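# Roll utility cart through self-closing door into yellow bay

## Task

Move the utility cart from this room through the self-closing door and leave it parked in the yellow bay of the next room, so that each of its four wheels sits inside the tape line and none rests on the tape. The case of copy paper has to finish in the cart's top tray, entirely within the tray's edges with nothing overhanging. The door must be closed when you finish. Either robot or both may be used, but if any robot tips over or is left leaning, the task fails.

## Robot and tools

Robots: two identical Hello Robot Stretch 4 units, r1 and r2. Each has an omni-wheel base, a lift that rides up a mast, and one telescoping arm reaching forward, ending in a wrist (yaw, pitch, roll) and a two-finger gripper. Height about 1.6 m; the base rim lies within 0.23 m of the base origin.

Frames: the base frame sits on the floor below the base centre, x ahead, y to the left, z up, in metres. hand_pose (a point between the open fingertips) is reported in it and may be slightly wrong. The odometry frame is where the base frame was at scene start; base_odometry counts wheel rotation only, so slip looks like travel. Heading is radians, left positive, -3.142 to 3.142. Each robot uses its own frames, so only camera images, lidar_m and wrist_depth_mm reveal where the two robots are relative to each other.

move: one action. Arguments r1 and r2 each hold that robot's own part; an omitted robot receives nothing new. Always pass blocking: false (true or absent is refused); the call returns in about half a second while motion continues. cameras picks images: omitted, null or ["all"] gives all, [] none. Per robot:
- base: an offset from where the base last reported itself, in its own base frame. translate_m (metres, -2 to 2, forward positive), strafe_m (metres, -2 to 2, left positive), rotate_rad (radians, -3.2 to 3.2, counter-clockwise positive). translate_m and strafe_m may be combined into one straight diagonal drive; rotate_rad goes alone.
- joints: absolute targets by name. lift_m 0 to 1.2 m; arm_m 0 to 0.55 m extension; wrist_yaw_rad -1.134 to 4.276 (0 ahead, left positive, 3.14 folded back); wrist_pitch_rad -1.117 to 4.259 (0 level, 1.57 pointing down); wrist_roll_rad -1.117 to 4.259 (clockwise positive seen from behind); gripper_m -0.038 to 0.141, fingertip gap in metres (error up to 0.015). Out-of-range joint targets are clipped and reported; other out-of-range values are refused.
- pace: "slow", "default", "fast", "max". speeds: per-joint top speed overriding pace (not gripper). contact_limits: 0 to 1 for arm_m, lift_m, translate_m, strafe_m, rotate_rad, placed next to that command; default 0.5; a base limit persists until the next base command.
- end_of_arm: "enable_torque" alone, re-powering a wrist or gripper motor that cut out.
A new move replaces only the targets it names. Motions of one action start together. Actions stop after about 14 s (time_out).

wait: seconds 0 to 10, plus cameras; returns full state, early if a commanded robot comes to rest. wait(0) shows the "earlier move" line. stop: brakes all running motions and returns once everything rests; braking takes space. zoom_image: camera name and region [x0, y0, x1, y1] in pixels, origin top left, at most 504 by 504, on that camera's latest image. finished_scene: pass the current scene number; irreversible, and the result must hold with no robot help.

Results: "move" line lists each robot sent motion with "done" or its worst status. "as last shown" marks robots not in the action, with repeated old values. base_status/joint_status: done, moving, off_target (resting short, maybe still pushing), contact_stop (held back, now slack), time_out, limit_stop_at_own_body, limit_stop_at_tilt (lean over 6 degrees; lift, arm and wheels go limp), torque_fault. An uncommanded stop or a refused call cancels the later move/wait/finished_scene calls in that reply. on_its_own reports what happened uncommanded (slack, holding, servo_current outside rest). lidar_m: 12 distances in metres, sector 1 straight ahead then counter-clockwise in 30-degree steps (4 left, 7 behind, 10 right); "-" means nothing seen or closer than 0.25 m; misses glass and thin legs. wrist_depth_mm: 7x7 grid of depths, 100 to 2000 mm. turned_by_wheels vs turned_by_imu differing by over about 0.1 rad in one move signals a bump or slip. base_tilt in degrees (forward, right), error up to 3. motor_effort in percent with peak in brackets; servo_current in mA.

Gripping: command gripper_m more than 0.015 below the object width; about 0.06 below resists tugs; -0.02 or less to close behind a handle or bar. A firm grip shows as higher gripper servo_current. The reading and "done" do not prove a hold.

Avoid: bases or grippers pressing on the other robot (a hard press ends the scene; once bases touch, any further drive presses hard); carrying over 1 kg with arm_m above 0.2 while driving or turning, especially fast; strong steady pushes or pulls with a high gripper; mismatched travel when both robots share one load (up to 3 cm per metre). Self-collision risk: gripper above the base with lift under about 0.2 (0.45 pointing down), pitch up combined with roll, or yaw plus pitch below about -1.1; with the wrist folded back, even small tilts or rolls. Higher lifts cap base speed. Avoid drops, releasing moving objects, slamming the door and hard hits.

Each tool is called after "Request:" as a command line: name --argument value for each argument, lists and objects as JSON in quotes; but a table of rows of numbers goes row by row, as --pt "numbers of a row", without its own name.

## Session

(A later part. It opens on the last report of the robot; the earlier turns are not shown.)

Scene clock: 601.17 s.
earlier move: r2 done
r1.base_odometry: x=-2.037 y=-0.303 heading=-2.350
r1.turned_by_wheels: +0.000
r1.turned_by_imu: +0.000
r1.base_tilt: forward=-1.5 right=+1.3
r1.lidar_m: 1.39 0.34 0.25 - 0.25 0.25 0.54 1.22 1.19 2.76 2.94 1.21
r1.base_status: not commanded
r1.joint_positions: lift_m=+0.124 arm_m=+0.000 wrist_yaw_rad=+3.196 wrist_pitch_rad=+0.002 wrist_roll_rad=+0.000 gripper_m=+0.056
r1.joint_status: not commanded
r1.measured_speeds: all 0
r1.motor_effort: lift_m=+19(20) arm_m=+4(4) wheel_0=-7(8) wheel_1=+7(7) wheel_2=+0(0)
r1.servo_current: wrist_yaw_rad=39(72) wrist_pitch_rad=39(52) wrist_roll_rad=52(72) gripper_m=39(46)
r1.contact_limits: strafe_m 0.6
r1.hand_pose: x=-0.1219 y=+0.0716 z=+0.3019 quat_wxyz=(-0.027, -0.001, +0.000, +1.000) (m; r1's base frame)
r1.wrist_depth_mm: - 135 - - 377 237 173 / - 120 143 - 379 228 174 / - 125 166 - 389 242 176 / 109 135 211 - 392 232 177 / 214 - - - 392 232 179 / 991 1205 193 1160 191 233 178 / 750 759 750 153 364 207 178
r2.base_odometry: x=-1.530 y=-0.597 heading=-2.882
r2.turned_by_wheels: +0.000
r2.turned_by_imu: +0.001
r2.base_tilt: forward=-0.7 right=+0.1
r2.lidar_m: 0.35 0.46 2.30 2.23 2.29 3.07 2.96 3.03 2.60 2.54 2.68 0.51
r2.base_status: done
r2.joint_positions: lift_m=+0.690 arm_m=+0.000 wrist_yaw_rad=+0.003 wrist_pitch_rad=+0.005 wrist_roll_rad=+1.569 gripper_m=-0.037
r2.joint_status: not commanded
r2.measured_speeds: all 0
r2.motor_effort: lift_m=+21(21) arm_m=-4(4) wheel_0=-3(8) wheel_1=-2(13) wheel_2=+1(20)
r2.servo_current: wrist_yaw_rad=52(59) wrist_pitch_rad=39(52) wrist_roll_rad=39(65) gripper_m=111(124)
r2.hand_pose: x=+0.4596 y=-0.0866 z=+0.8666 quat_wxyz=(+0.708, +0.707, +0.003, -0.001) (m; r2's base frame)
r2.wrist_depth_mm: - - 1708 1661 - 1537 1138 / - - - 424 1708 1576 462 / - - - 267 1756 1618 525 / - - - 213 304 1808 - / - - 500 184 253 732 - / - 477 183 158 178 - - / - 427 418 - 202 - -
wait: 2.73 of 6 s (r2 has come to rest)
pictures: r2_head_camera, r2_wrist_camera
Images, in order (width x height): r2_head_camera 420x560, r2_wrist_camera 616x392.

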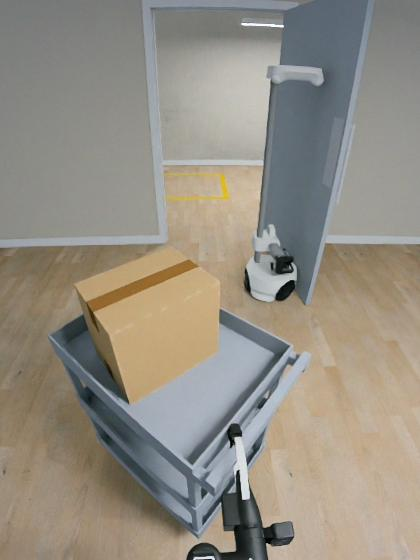

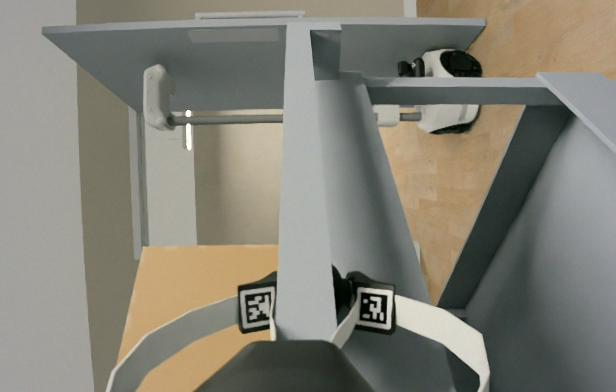

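Request:
move --blocking false --r2 '{"base":{"translate_m":-0.28,"strafe_m":-0.3},"pace":"slow"}' --cameras '[]'

Request:
wait --seconds 7 --cameras '["r2_head_camera"]'

Scene clock: 621.37 s.
move: r2 moving
r1: as last shown
r1.base_tilt: forward=-1.6 right=+1.3
r1.lidar_m: 1.40 0.33 0.25 - 0.25 0.25 0.54 1.22 1.19 2.78 2.93 1.22
r1.motor_effort: lift_m=+20(20) arm_m=+4(4) wheel_0=-8(8) wheel_1=+7(7) wheel_2=+0(0)
r1.servo_current: wrist_yaw_rad=46(65) wrist_pitch_rad=39(46) wrist_roll_rad=52(59) gripper_m=39(46)
r1.contact_limits: strafe_m 0.6
r1.wrist_depth_mm: - 134 - - 377 237 174 / - 121 142 - 382 227 174 / - 125 166 - 387 243 176 / 109 136 211 - 392 231 177 / 215 - - - 394 231 178 / 1008 1229 194 1182 191 234 178 / 750 759 750 153 366 208 178
r2.base_odometry: x=-1.524 y=-0.586 heading=-2.881
r2.turned_by_wheels: +0.001
r2.turned_by_imu: +0.002
r2.base_tilt: forward=-0.6 right=+0.0
r2.lidar_m: 0.35 0.42 2.31 2.23 2.31 3.06 2.98 3.10 2.61 2.53 2.66 0.47
r2.base_status: translate_m moving; strafe_m moving
r2.joint_positions: lift_m=+0.690 arm_m=+0.000 wrist_yaw_rad=+0.005 wrist_pitch_rad=+0.005 wrist_roll_rad=+1.569 gripper_m=-0.037
r2.joint_status: not commanded
r2.measured_speeds: translate_m=-0.035 strafe_m=-0.036 rotate_rad=+0.001 lift_m=+0.000 arm_m=+0.000 wrist_yaw_rad=+0.004 wrist_pitch_rad=+0.000 wrist_roll_rad=+0.000
r2.motor_effort: lift_m=+21(21) arm_m=-4(4) wheel_0=+4(8) wheel_1=-9(9) wheel_2=+14(15)
r2.servo_current: wrist_yaw_rad=52(52) wrist_pitch_rad=39(52) wrist_roll_rad=52(59) gripper_m=104(117)
r2.hand_pose: x=+0.4598 y=-0.0860 z=+0.8666 quat_wxyz=(+0.708, +0.707, +0.003, +0.000) (m; r2's base frame)
r2.wrist_depth_mm: - - - 415 - 1499 1138 / - - - 427 1618 1618 452 / - - - 265 1863 1661 525 / - - - 215 303 1808 - / - - 500 185 254 741 - / - 477 185 162 178 - - / - - 415 - 203 - -
pictures: none
No camera images: "cameras" was empty.

Scene clock: 626.23 s.
earlier move: r2 done
r1.base_odometry: x=-2.037 y=-0.303 heading=-2.350
r1.turned_by_wheels: +0.000
r1.turned_by_imu: +0.000
r1.base_tilt: forward=-1.6 right=+1.3
r1.lidar_m: 1.55 0.33 0.25 - 0.25 0.25 0.56 1.22 1.18 2.75 2.90 1.53
r1.base_status: not commanded
r1.joint_positions: lift_m=+0.124 arm_m=+0.000 wrist_yaw_rad=+3.196 wrist_pitch_rad=+0.002 wrist_roll_rad=+0.000 gripper_m=+0.056
r1.joint_status: not commanded
r1.measured_speeds: all 0
r1.motor_effort: lift_m=+20(20) arm_m=+4(4) wheel_0=-8(8) wheel_1=+7(7) wheel_2=+0(0)
r1.servo_current: wrist_yaw_rad=59(72) wrist_pitch_rad=46(52) wrist_roll_rad=39(65) gripper_m=39(52)
r1.contact_limits: strafe_m 0.6
r1.hand_pose: x=-0.1219 y=+0.0716 z=+0.3019 quat_wxyz=(-0.027, -0.001, +0.000, +1.000) (m; r1's base frame)
r1.wrist_depth_mm: - 134 - - 375 238 173 / - 120 142 - 382 228 175 / - 125 166 - 387 243 177 / 109 135 211 - 389 230 177 / 215 - - - 397 232 178 / 1008 1205 195 1182 191 233 178 / 759 759 750 153 364 207 178
r2.base_odometry: x=-1.337 y=-0.235 heading=-2.880
r2.turned_by_wheels: +0.001
r2.turned_by_imu: +0.004
r2.base_tilt: forward=-0.7 right=+0.1
r2.lidar_m: 0.32 0.37 0.72 2.52 2.64 2.77 2.62 2.82 2.29 2.22 2.33 2.21
r2.base_status: done
r2.joint_positions: lift_m=+0.690 arm_m=+0.000 wrist_yaw_rad=+0.015 wrist_pitch_rad=+0.005 wrist_roll_rad=+1.569 gripper_m=-0.037
r2.joint_status: not commanded
r2.measured_speeds: all 0
r2.motor_effort: lift_m=+21(21) arm_m=-4(4) wheel_0=+13(16) wheel_1=-1(9) wheel_2=+13(15)
r2.servo_current: wrist_yaw_rad=85(98) wrist_pitch_rad=46(52) wrist_roll_rad=46(59) gripper_m=111(124)
r2.hand_pose: x=+0.4606 y=-0.0830 z=+0.8666 quat_wxyz=(+0.708, +0.707, +0.007, +0.004) (m; r2's base frame)
r2.wrist_depth_mm: - - - - - 1618 1138 / - - - - - 1618 1160 / - - - - - 1708 1160 / - - - 394 - 1708 484 / - - - 211 327 1863 559 / - - - 166 177 615 - / - - 180 - 210 132 -
wait: 4.87 of 7 s (r2 has come to rest)
pictures: r2_head_camera
Images, in order (width x height): r2_head_camera 420x560.

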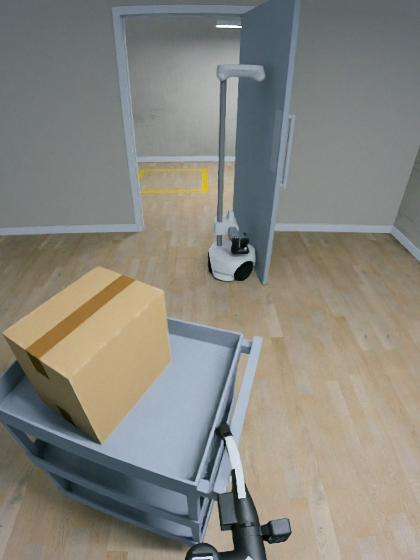

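Request:
move --blocking false --r2 '{"base":{"translate_m":-0.5,"strafe_m":0.2},"pace":"slow"}' --cameras '[]'

Request:
wait --seconds 7 --cameras '["r2_head_camera"]'

Scene clock: 647.03 s.
move: r2 moving
r1: as last shown
r1.lidar_m: 1.57 0.34 0.25 - 0.25 0.25 0.53 1.22 1.17 2.77 2.91 1.54
r1.servo_current: wrist_yaw_rad=59(65) wrist_pitch_rad=39(52) wrist_roll_rad=52(59) gripper_m=39(46)
r1.contact_limits: strafe_m 0.6
r1.wrist_depth_mm: - 134 - - 375 237 173 / - 121 143 - 379 227 175 / - 125 165 - 387 242 175 / 109 135 210 - 389 232 177 / 214 - - - 394 232 178 / 1008 1205 193 1182 190 232 178 / 750 768 750 153 362 208 178
r2.base_odometry: x=-1.324 y=-0.236 heading=-2.879
r2.turned_by_wheels: +0.001
r2.turned_by_imu: +0.001
r2.base_tilt: forward=-0.7 right=+0.1
r2.lidar_m: 0.32 0.35 0.73 2.52 2.58 2.74 2.64 2.78 2.33 2.22 2.36 0.63
r2.base_status: translate_m moving; strafe_m moving
r2.joint_positions: lift_m=+0.690 arm_m=+0.000 wrist_yaw_rad=+0.015 wrist_pitch_rad=+0.005 wrist_roll_rad=+1.569 gripper_m=-0.037
r2.joint_status: not commanded
r2.measured_speeds: translate_m=-0.048 strafe_m=+0.019 rotate_rad=-0.003 lift_m=+0.000 arm_m=+0.000 wrist_yaw_rad=+0.000 wrist_pitch_rad=+0.000 wrist_roll_rad=+0.000
r2.motor_effort: lift_m=+21(21) arm_m=-4(4) wheel_0=-3(13) wheel_1=-4(4) wheel_2=+15(17)
r2.servo_current: wrist_yaw_rad=98(98) wrist_pitch_rad=46(46) wrist_roll_rad=46(59) gripper_m=117(117)
r2.hand_pose: x=+0.4606 y=-0.0830 z=+0.8666 quat_wxyz=(+0.708, +0.707, +0.007, +0.004) (m; r2's base frame)
r2.wrist_depth_mm: - - - - - 1618 1138 / - - - - - 1661 1160 / - - - - - 1618 1160 / - - - 413 - 1661 466 / - - - 209 324 1863 554 / - - - 164 177 627 - / - - 181 - 210 151 -
pictures: none
No camera images: "cameras" was empty.

Scene clock: 653.13 s.
earlier move: r2 done
r1.base_odometry: x=-2.037 y=-0.303 heading=-2.350
r1.turned_by_wheels: +0.000
r1.turned_by_imu: +0.000
r1.base_tilt: forward=-1.6 right=+1.3
r1.lidar_m: 1.74 0.34 0.25 - 0.25 0.25 0.52 1.22 1.18 2.77 2.92 1.75
r1.base_status: not commanded
r1.joint_positions: lift_m=+0.124 arm_m=+0.000 wrist_yaw_rad=+3.196 wrist_pitch_rad=+0.002 wrist_roll_rad=+0.000 gripper_m=+0.056
r1.joint_status: not commanded
r1.measured_speeds: all 0
r1.motor_effort: lift_m=+20(20) arm_m=+4(4) wheel_0=-8(8) wheel_1=+7(7) wheel_2=+0(0)
r1.servo_current: wrist_yaw_rad=52(72) wrist_pitch_rad=46(52) wrist_roll_rad=46(72) gripper_m=39(52)
r1.contact_limits: strafe_m 0.6
r1.hand_pose: x=-0.1219 y=+0.0716 z=+0.3019 quat_wxyz=(-0.027, -0.001, +0.000, +1.000) (m; r1's base frame)
r1.wrist_depth_mm: - 135 - - 375 236 173 / - 121 143 - 382 227 174 / - 125 166 - 387 242 176 / 109 135 210 - 392 232 177 / 215 - - - 392 232 178 / 1008 1205 193 1182 191 231 178 / 759 750 768 154 366 208 178
r2.base_odometry: x=-0.803 y=-0.299 heading=-2.880
r2.turned_by_wheels: -0.001
r2.turned_by_imu: -0.001
r2.base_tilt: forward=-0.7 right=+0.1
r2.lidar_m: 0.39 0.74 2.41 2.32 2.44 2.24 2.17 2.27 2.50 2.41 2.51 0.47
r2.base_status: done
r2.joint_positions: lift_m=+0.690 arm_m=+0.000 wrist_yaw_rad=-0.001 wrist_pitch_rad=+0.005 wrist_roll_rad=+1.569 gripper_m=-0.037
r2.joint_status: not commanded
r2.measured_speeds: all 0
r2.motor_effort: lift_m=+21(21) arm_m=-4(4) wheel_0=-4(13) wheel_1=-4(8) wheel_2=+8(17)
r2.servo_current: wrist_yaw_rad=39(98) wrist_pitch_rad=39(52) wrist_roll_rad=39(65) gripper_m=111(124)
r2.hand_pose: x=+0.4592 y=-0.0878 z=+0.8666 quat_wxyz=(+0.708, +0.707, +0.001, -0.002) (m; r2's base frame)
r2.wrist_depth_mm: - - - 315 379 1618 466 / - - - 230 303 1618 521 / - - - 211 276 732 - / - - 484 196 259 866 - / - 473 466 183 240 831 - / - 455 185 167 178 148 - / - - 436 - 214 - -
wait: 6.10 of 7 s (r2 has come to rest)
pictures: r2_head_camera
Images, in order (width x height): r2_head_camera 420x560.

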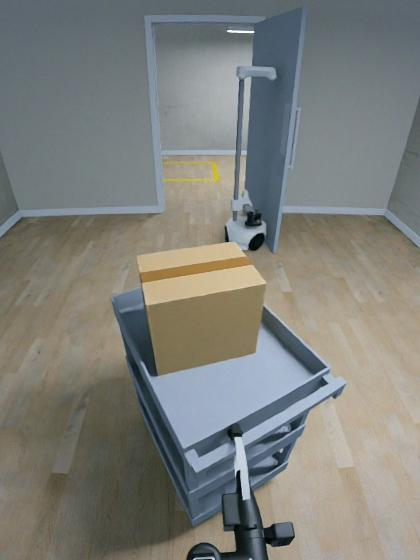

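Request:
move --blocking false --r2 '{"base":{"strafe_m":0.34},"pace":"slow"}' --cameras '[]'

Request:
wait --seconds 6 --cameras '["r2_head_camera"]'

Scene clock: 658.33 s.
move: r2 moving
r1: as last shown
r1.lidar_m: 1.70 0.32 0.25 - 0.25 0.25 0.56 1.23 1.17 2.77 2.90 1.77
r1.servo_current: wrist_yaw_rad=33(72) wrist_pitch_rad=46(52) wrist_roll_rad=33(65) gripper_m=39(52)
r1.contact_limits: strafe_m 0.6
r1.wrist_depth_mm: - 135 - - 375 237 173 / - 121 142 - 382 229 175 / - 125 166 - 387 242 175 / 109 135 211 - 392 230 177 / 216 - - - 394 232 178 / 1008 1205 194 1182 191 232 179 / 759 768 750 153 362 208 178
r2.base_odometry: x=-0.799 y=-0.313 heading=-2.880
r2.turned_by_wheels: +0.000
r2.turned_by_imu: +0.000
r2.base_tilt: forward=-0.7 right=+0.1
r2.lidar_m: 0.38 0.83 2.40 2.29 2.39 2.26 2.16 2.27 2.51 2.43 2.54 0.48
r2.base_status: strafe_m moving
r2.joint_positions: lift_m=+0.690 arm_m=+0.000 wrist_yaw_rad=-0.003 wrist_pitch_rad=+0.005 wrist_roll_rad=+1.569 gripper_m=-0.037
r2.joint_status: not commanded
r2.measured_speeds: translate_m=+0.000 strafe_m=+0.055 rotate_rad=+0.003 lift_m=+0.000 arm_m=+0.000 wrist_yaw_rad=-0.028 wrist_pitch_rad=+0.000 wrist_roll_rad=+0.000
r2.motor_effort: lift_m=+21(21) arm_m=-4(4) wheel_0=-13(13) wheel_1=+6(9) wheel_2=+0(7)
r2.servo_current: wrist_yaw_rad=59(59) wrist_pitch_rad=46(46) wrist_roll_rad=33(52) gripper_m=111(117)
r2.hand_pose: x=+0.4590 y=-0.0884 z=+0.8666 quat_wxyz=(+0.708, +0.707, +0.000, -0.003) (m; r2's base frame)
r2.wrist_depth_mm: - - - 320 379 1618 469 / - - - 232 309 1661 517 / - - - 212 279 723 - / - - 484 196 258 809 - / - 473 469 182 240 842 - / - 455 183 167 179 148 - / - 442 433 - 213 - -
pictures: none
No camera images: "cameras" was empty.

Scene clock: 662.37 s.
earlier move: r2 done
r1.base_odometry: x=-2.037 y=-0.303 heading=-2.350
r1.turned_by_wheels: +0.000
r1.turned_by_imu: +0.000
r1.base_tilt: forward=-1.6 right=+1.3
r1.lidar_m: 1.83 0.33 0.25 - 0.25 0.25 0.53 1.22 1.18 2.78 2.93 1.82
r1.base_status: not commanded
r1.joint_positions: lift_m=+0.124 arm_m=+0.000 wrist_yaw_rad=+3.196 wrist_pitch_rad=+0.002 wrist_roll_rad=+0.000 gripper_m=+0.056
r1.joint_status: not commanded
r1.measured_speeds: all 0
r1.motor_effort: lift_m=+19(20) arm_m=+4(4) wheel_0=-7(8) wheel_1=+7(7) wheel_2=+0(0)
r1.servo_current: wrist_yaw_rad=26(72) wrist_pitch_rad=46(52) wrist_roll_rad=59(72) gripper_m=39(52)
r1.contact_limits: strafe_m 0.6
r1.hand_pose: x=-0.1219 y=+0.0716 z=+0.3019 quat_wxyz=(-0.027, -0.001, +0.000, +1.000) (m; r1's base frame)
r1.wrist_depth_mm: - 135 - - 373 237 174 / - 120 143 - 377 228 175 / - 125 165 - 387 242 176 / 109 135 211 - 389 232 177 / 216 - - - 394 232 178 / 1025 1205 194 1182 191 234 178 / 759 759 750 153 364 208 178
r2.base_odometry: x=-0.715 y=-0.627 heading=-2.880
r2.turned_by_wheels: +0.000
r2.turned_by_imu: +0.000
r2.base_tilt: forward=-0.7 right=+0.1
r2.lidar_m: 0.40 2.76 2.05 1.97 2.08 2.23 2.16 2.27 2.85 2.75 0.55 0.42
r2.base_status: done
r2.joint_positions: lift_m=+0.690 arm_m=+0.000 wrist_yaw_rad=-0.008 wrist_pitch_rad=+0.005 wrist_roll_rad=+1.569 gripper_m=-0.037
r2.joint_status: not commanded
r2.measured_speeds: all 0
r2.motor_effort: lift_m=+21(21) arm_m=-4(4) wheel_0=-5(16) wheel_1=+4(9) wheel_2=+0(7)
r2.servo_current: wrist_yaw_rad=65(72) wrist_pitch_rad=39(59) wrist_roll_rad=39(59) gripper_m=111(124)
r2.hand_pose: x=+0.4586 y=-0.0898 z=+0.8666 quat_wxyz=(+0.708, +0.707, -0.001, -0.005) (m; r2's base frame)
r2.wrist_depth_mm: - - - 167 229 707 - / - 430 427 168 229 798 - / - 442 442 168 229 820 - / - 462 455 228 229 831 - / - - 477 168 229 - - / - - 185 168 179 1397 500 / - - - - 229 1464 1098
wait: 4.03 of 6 s (r2 has come to rest)
pictures: r2_head_camera
Images, in order (width x height): r2_head_camera 420x560.

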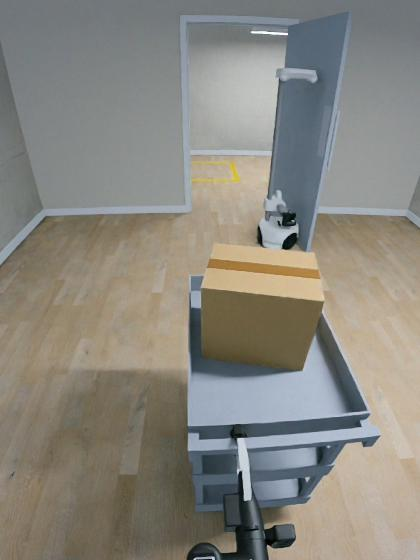

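Request:
move --blocking false --r2 '{"base":{"translate_m":0.25},"pace":"slow"}' --cameras '[]'

Request:
wait --seconds 5 --cameras '["r2_head_camera"]'

Scene clock: 667.63 s.
move: r2 moving
r1: as last shown
r1.lidar_m: 1.81 0.34 0.25 - 0.25 0.25 0.54 1.21 1.19 2.76 2.91 1.81
r1.motor_effort: lift_m=+19(20) arm_m=+4(4) wheel_0=-8(8) wheel_1=+7(7) wheel_2=+0(0)
r1.servo_current: wrist_yaw_rad=33(72) wrist_pitch_rad=39(52) wrist_roll_rad=52(52) gripper_m=46(46)
r1.contact_limits: strafe_m 0.6
r1.wrist_depth_mm: - 135 - - 375 237 174 / - 121 143 - 379 229 174 / - 125 165 - 387 242 175 / 109 135 211 - 392 232 177 / 215 - - - 394 233 178 / 1008 1205 194 1160 191 232 179 / 768 750 759 153 362 208 178
r2.base_odometry: x=-0.727 y=-0.630 heading=-2.880
r2.turned_by_wheels: +0.000
r2.turned_by_imu: +0.001
r2.base_tilt: forward=-0.7 right=+0.1
r2.lidar_m: 0.41 2.76 2.06 1.97 2.05 2.27 2.17 2.26 2.84 2.74 0.55 0.41
r2.base_status: translate_m moving
r2.joint_positions: lift_m=+0.690 arm_m=+0.000 wrist_yaw_rad=-0.008 wrist_pitch_rad=+0.005 wrist_roll_rad=+1.569 gripper_m=-0.037
r2.joint_status: not commanded
r2.measured_speeds: translate_m=+0.049 strafe_m=+0.000 rotate_rad=+0.003 lift_m=+0.000 arm_m=+0.000 wrist_yaw_rad=+0.000 wrist_pitch_rad=+0.000 wrist_roll_rad=+0.000
r2.motor_effort: lift_m=+21(21) arm_m=+1(4) wheel_0=+9(9) wheel_1=+7(7) wheel_2=-13(15)
r2.servo_current: wrist_yaw_rad=52(65) wrist_pitch_rad=46(52) wrist_roll_rad=33(52) gripper_m=98(117)
r2.hand_pose: x=+0.4585 y=-0.0898 z=+0.8666 quat_wxyz=(+0.708, +0.707, -0.001, -0.005) (m; r2's base frame)
r2.wrist_depth_mm: - - - 165 225 683 - / - 427 424 165 226 809 - / - 442 442 166 228 820 - / - 455 455 167 227 842 - / - - 477 167 228 - - / - - 185 167 177 1366 496 / - - - - 229 1464 1118
pictures: none
No camera images: "cameras" was empty.

Scene clock: 670.93 s.
earlier move: r2 done
r1.base_odometry: x=-2.037 y=-0.303 heading=-2.350
r1.turned_by_wheels: +0.000
r1.turned_by_imu: +0.000
r1.base_tilt: forward=-1.5 right=+1.3
r1.lidar_m: 1.59 0.34 0.25 - 0.25 0.25 0.53 1.22 1.18 2.77 2.93 1.61
r1.base_status: not commanded
r1.joint_positions: lift_m=+0.124 arm_m=+0.000 wrist_yaw_rad=+3.196 wrist_pitch_rad=+0.002 wrist_roll_rad=+0.000 gripper_m=+0.056
r1.joint_status: not commanded
r1.measured_speeds: all 0
r1.motor_effort: lift_m=+20(20) arm_m=+4(4) wheel_0=-8(8) wheel_1=+7(7) wheel_2=+0(0)
r1.servo_current: wrist_yaw_rad=33(72) wrist_pitch_rad=39(52) wrist_roll_rad=52(59) gripper_m=39(52)
r1.contact_limits: strafe_m 0.6
r1.hand_pose: x=-0.1219 y=+0.0716 z=+0.3019 quat_wxyz=(-0.027, -0.001, +0.000, +1.000) (m; r1's base frame)
r1.wrist_depth_mm: - 135 - - 377 237 174 / - 120 143 - 384 228 175 / - 125 166 - 392 242 176 / 109 135 211 - 392 231 177 / 215 - - - 394 233 178 / 1025 1205 194 1182 191 233 178 / 750 768 759 153 364 208 178
r2.base_odometry: x=-0.956 y=-0.692 heading=-2.879
r2.turned_by_wheels: +0.001
r2.turned_by_imu: +0.002
r2.base_tilt: forward=-0.7 right=+0.1
r2.lidar_m: 0.40 2.78 2.04 1.99 2.04 2.50 2.40 2.54 2.85 2.76 0.52 0.41
r2.base_status: done
r2.joint_positions: lift_m=+0.690 arm_m=+0.000 wrist_yaw_rad=+0.002 wrist_pitch_rad=+0.005 wrist_roll_rad=+1.569 gripper_m=-0.037
r2.joint_status: not commanded
r2.measured_speeds: all 0
r2.motor_effort: lift_m=+21(21) arm_m=+4(4) wheel_0=+9(14) wheel_1=+6(9) wheel_2=-5(15)
r2.servo_current: wrist_yaw_rad=46(72) wrist_pitch_rad=52(59) wrist_roll_rad=52(59) gripper_m=98(117)
r2.hand_pose: x=+0.4594 y=-0.0868 z=+0.8666 quat_wxyz=(+0.708, +0.707, +0.002, -0.001) (m; r2's base frame)
r2.wrist_depth_mm: - 397 397 150 206 - - / - 410 410 154 212 798 - / - 439 436 156 216 820 - / - 469 455 160 221 - - / - - 488 164 225 1808 - / - - - 167 179 1537 500 / - - - - 236 272 1098
wait: 3.30 of 5 s (r2 has come to rest)
pictures: r2_head_camera
Images, in order (width x height): r2_head_camera 420x560.

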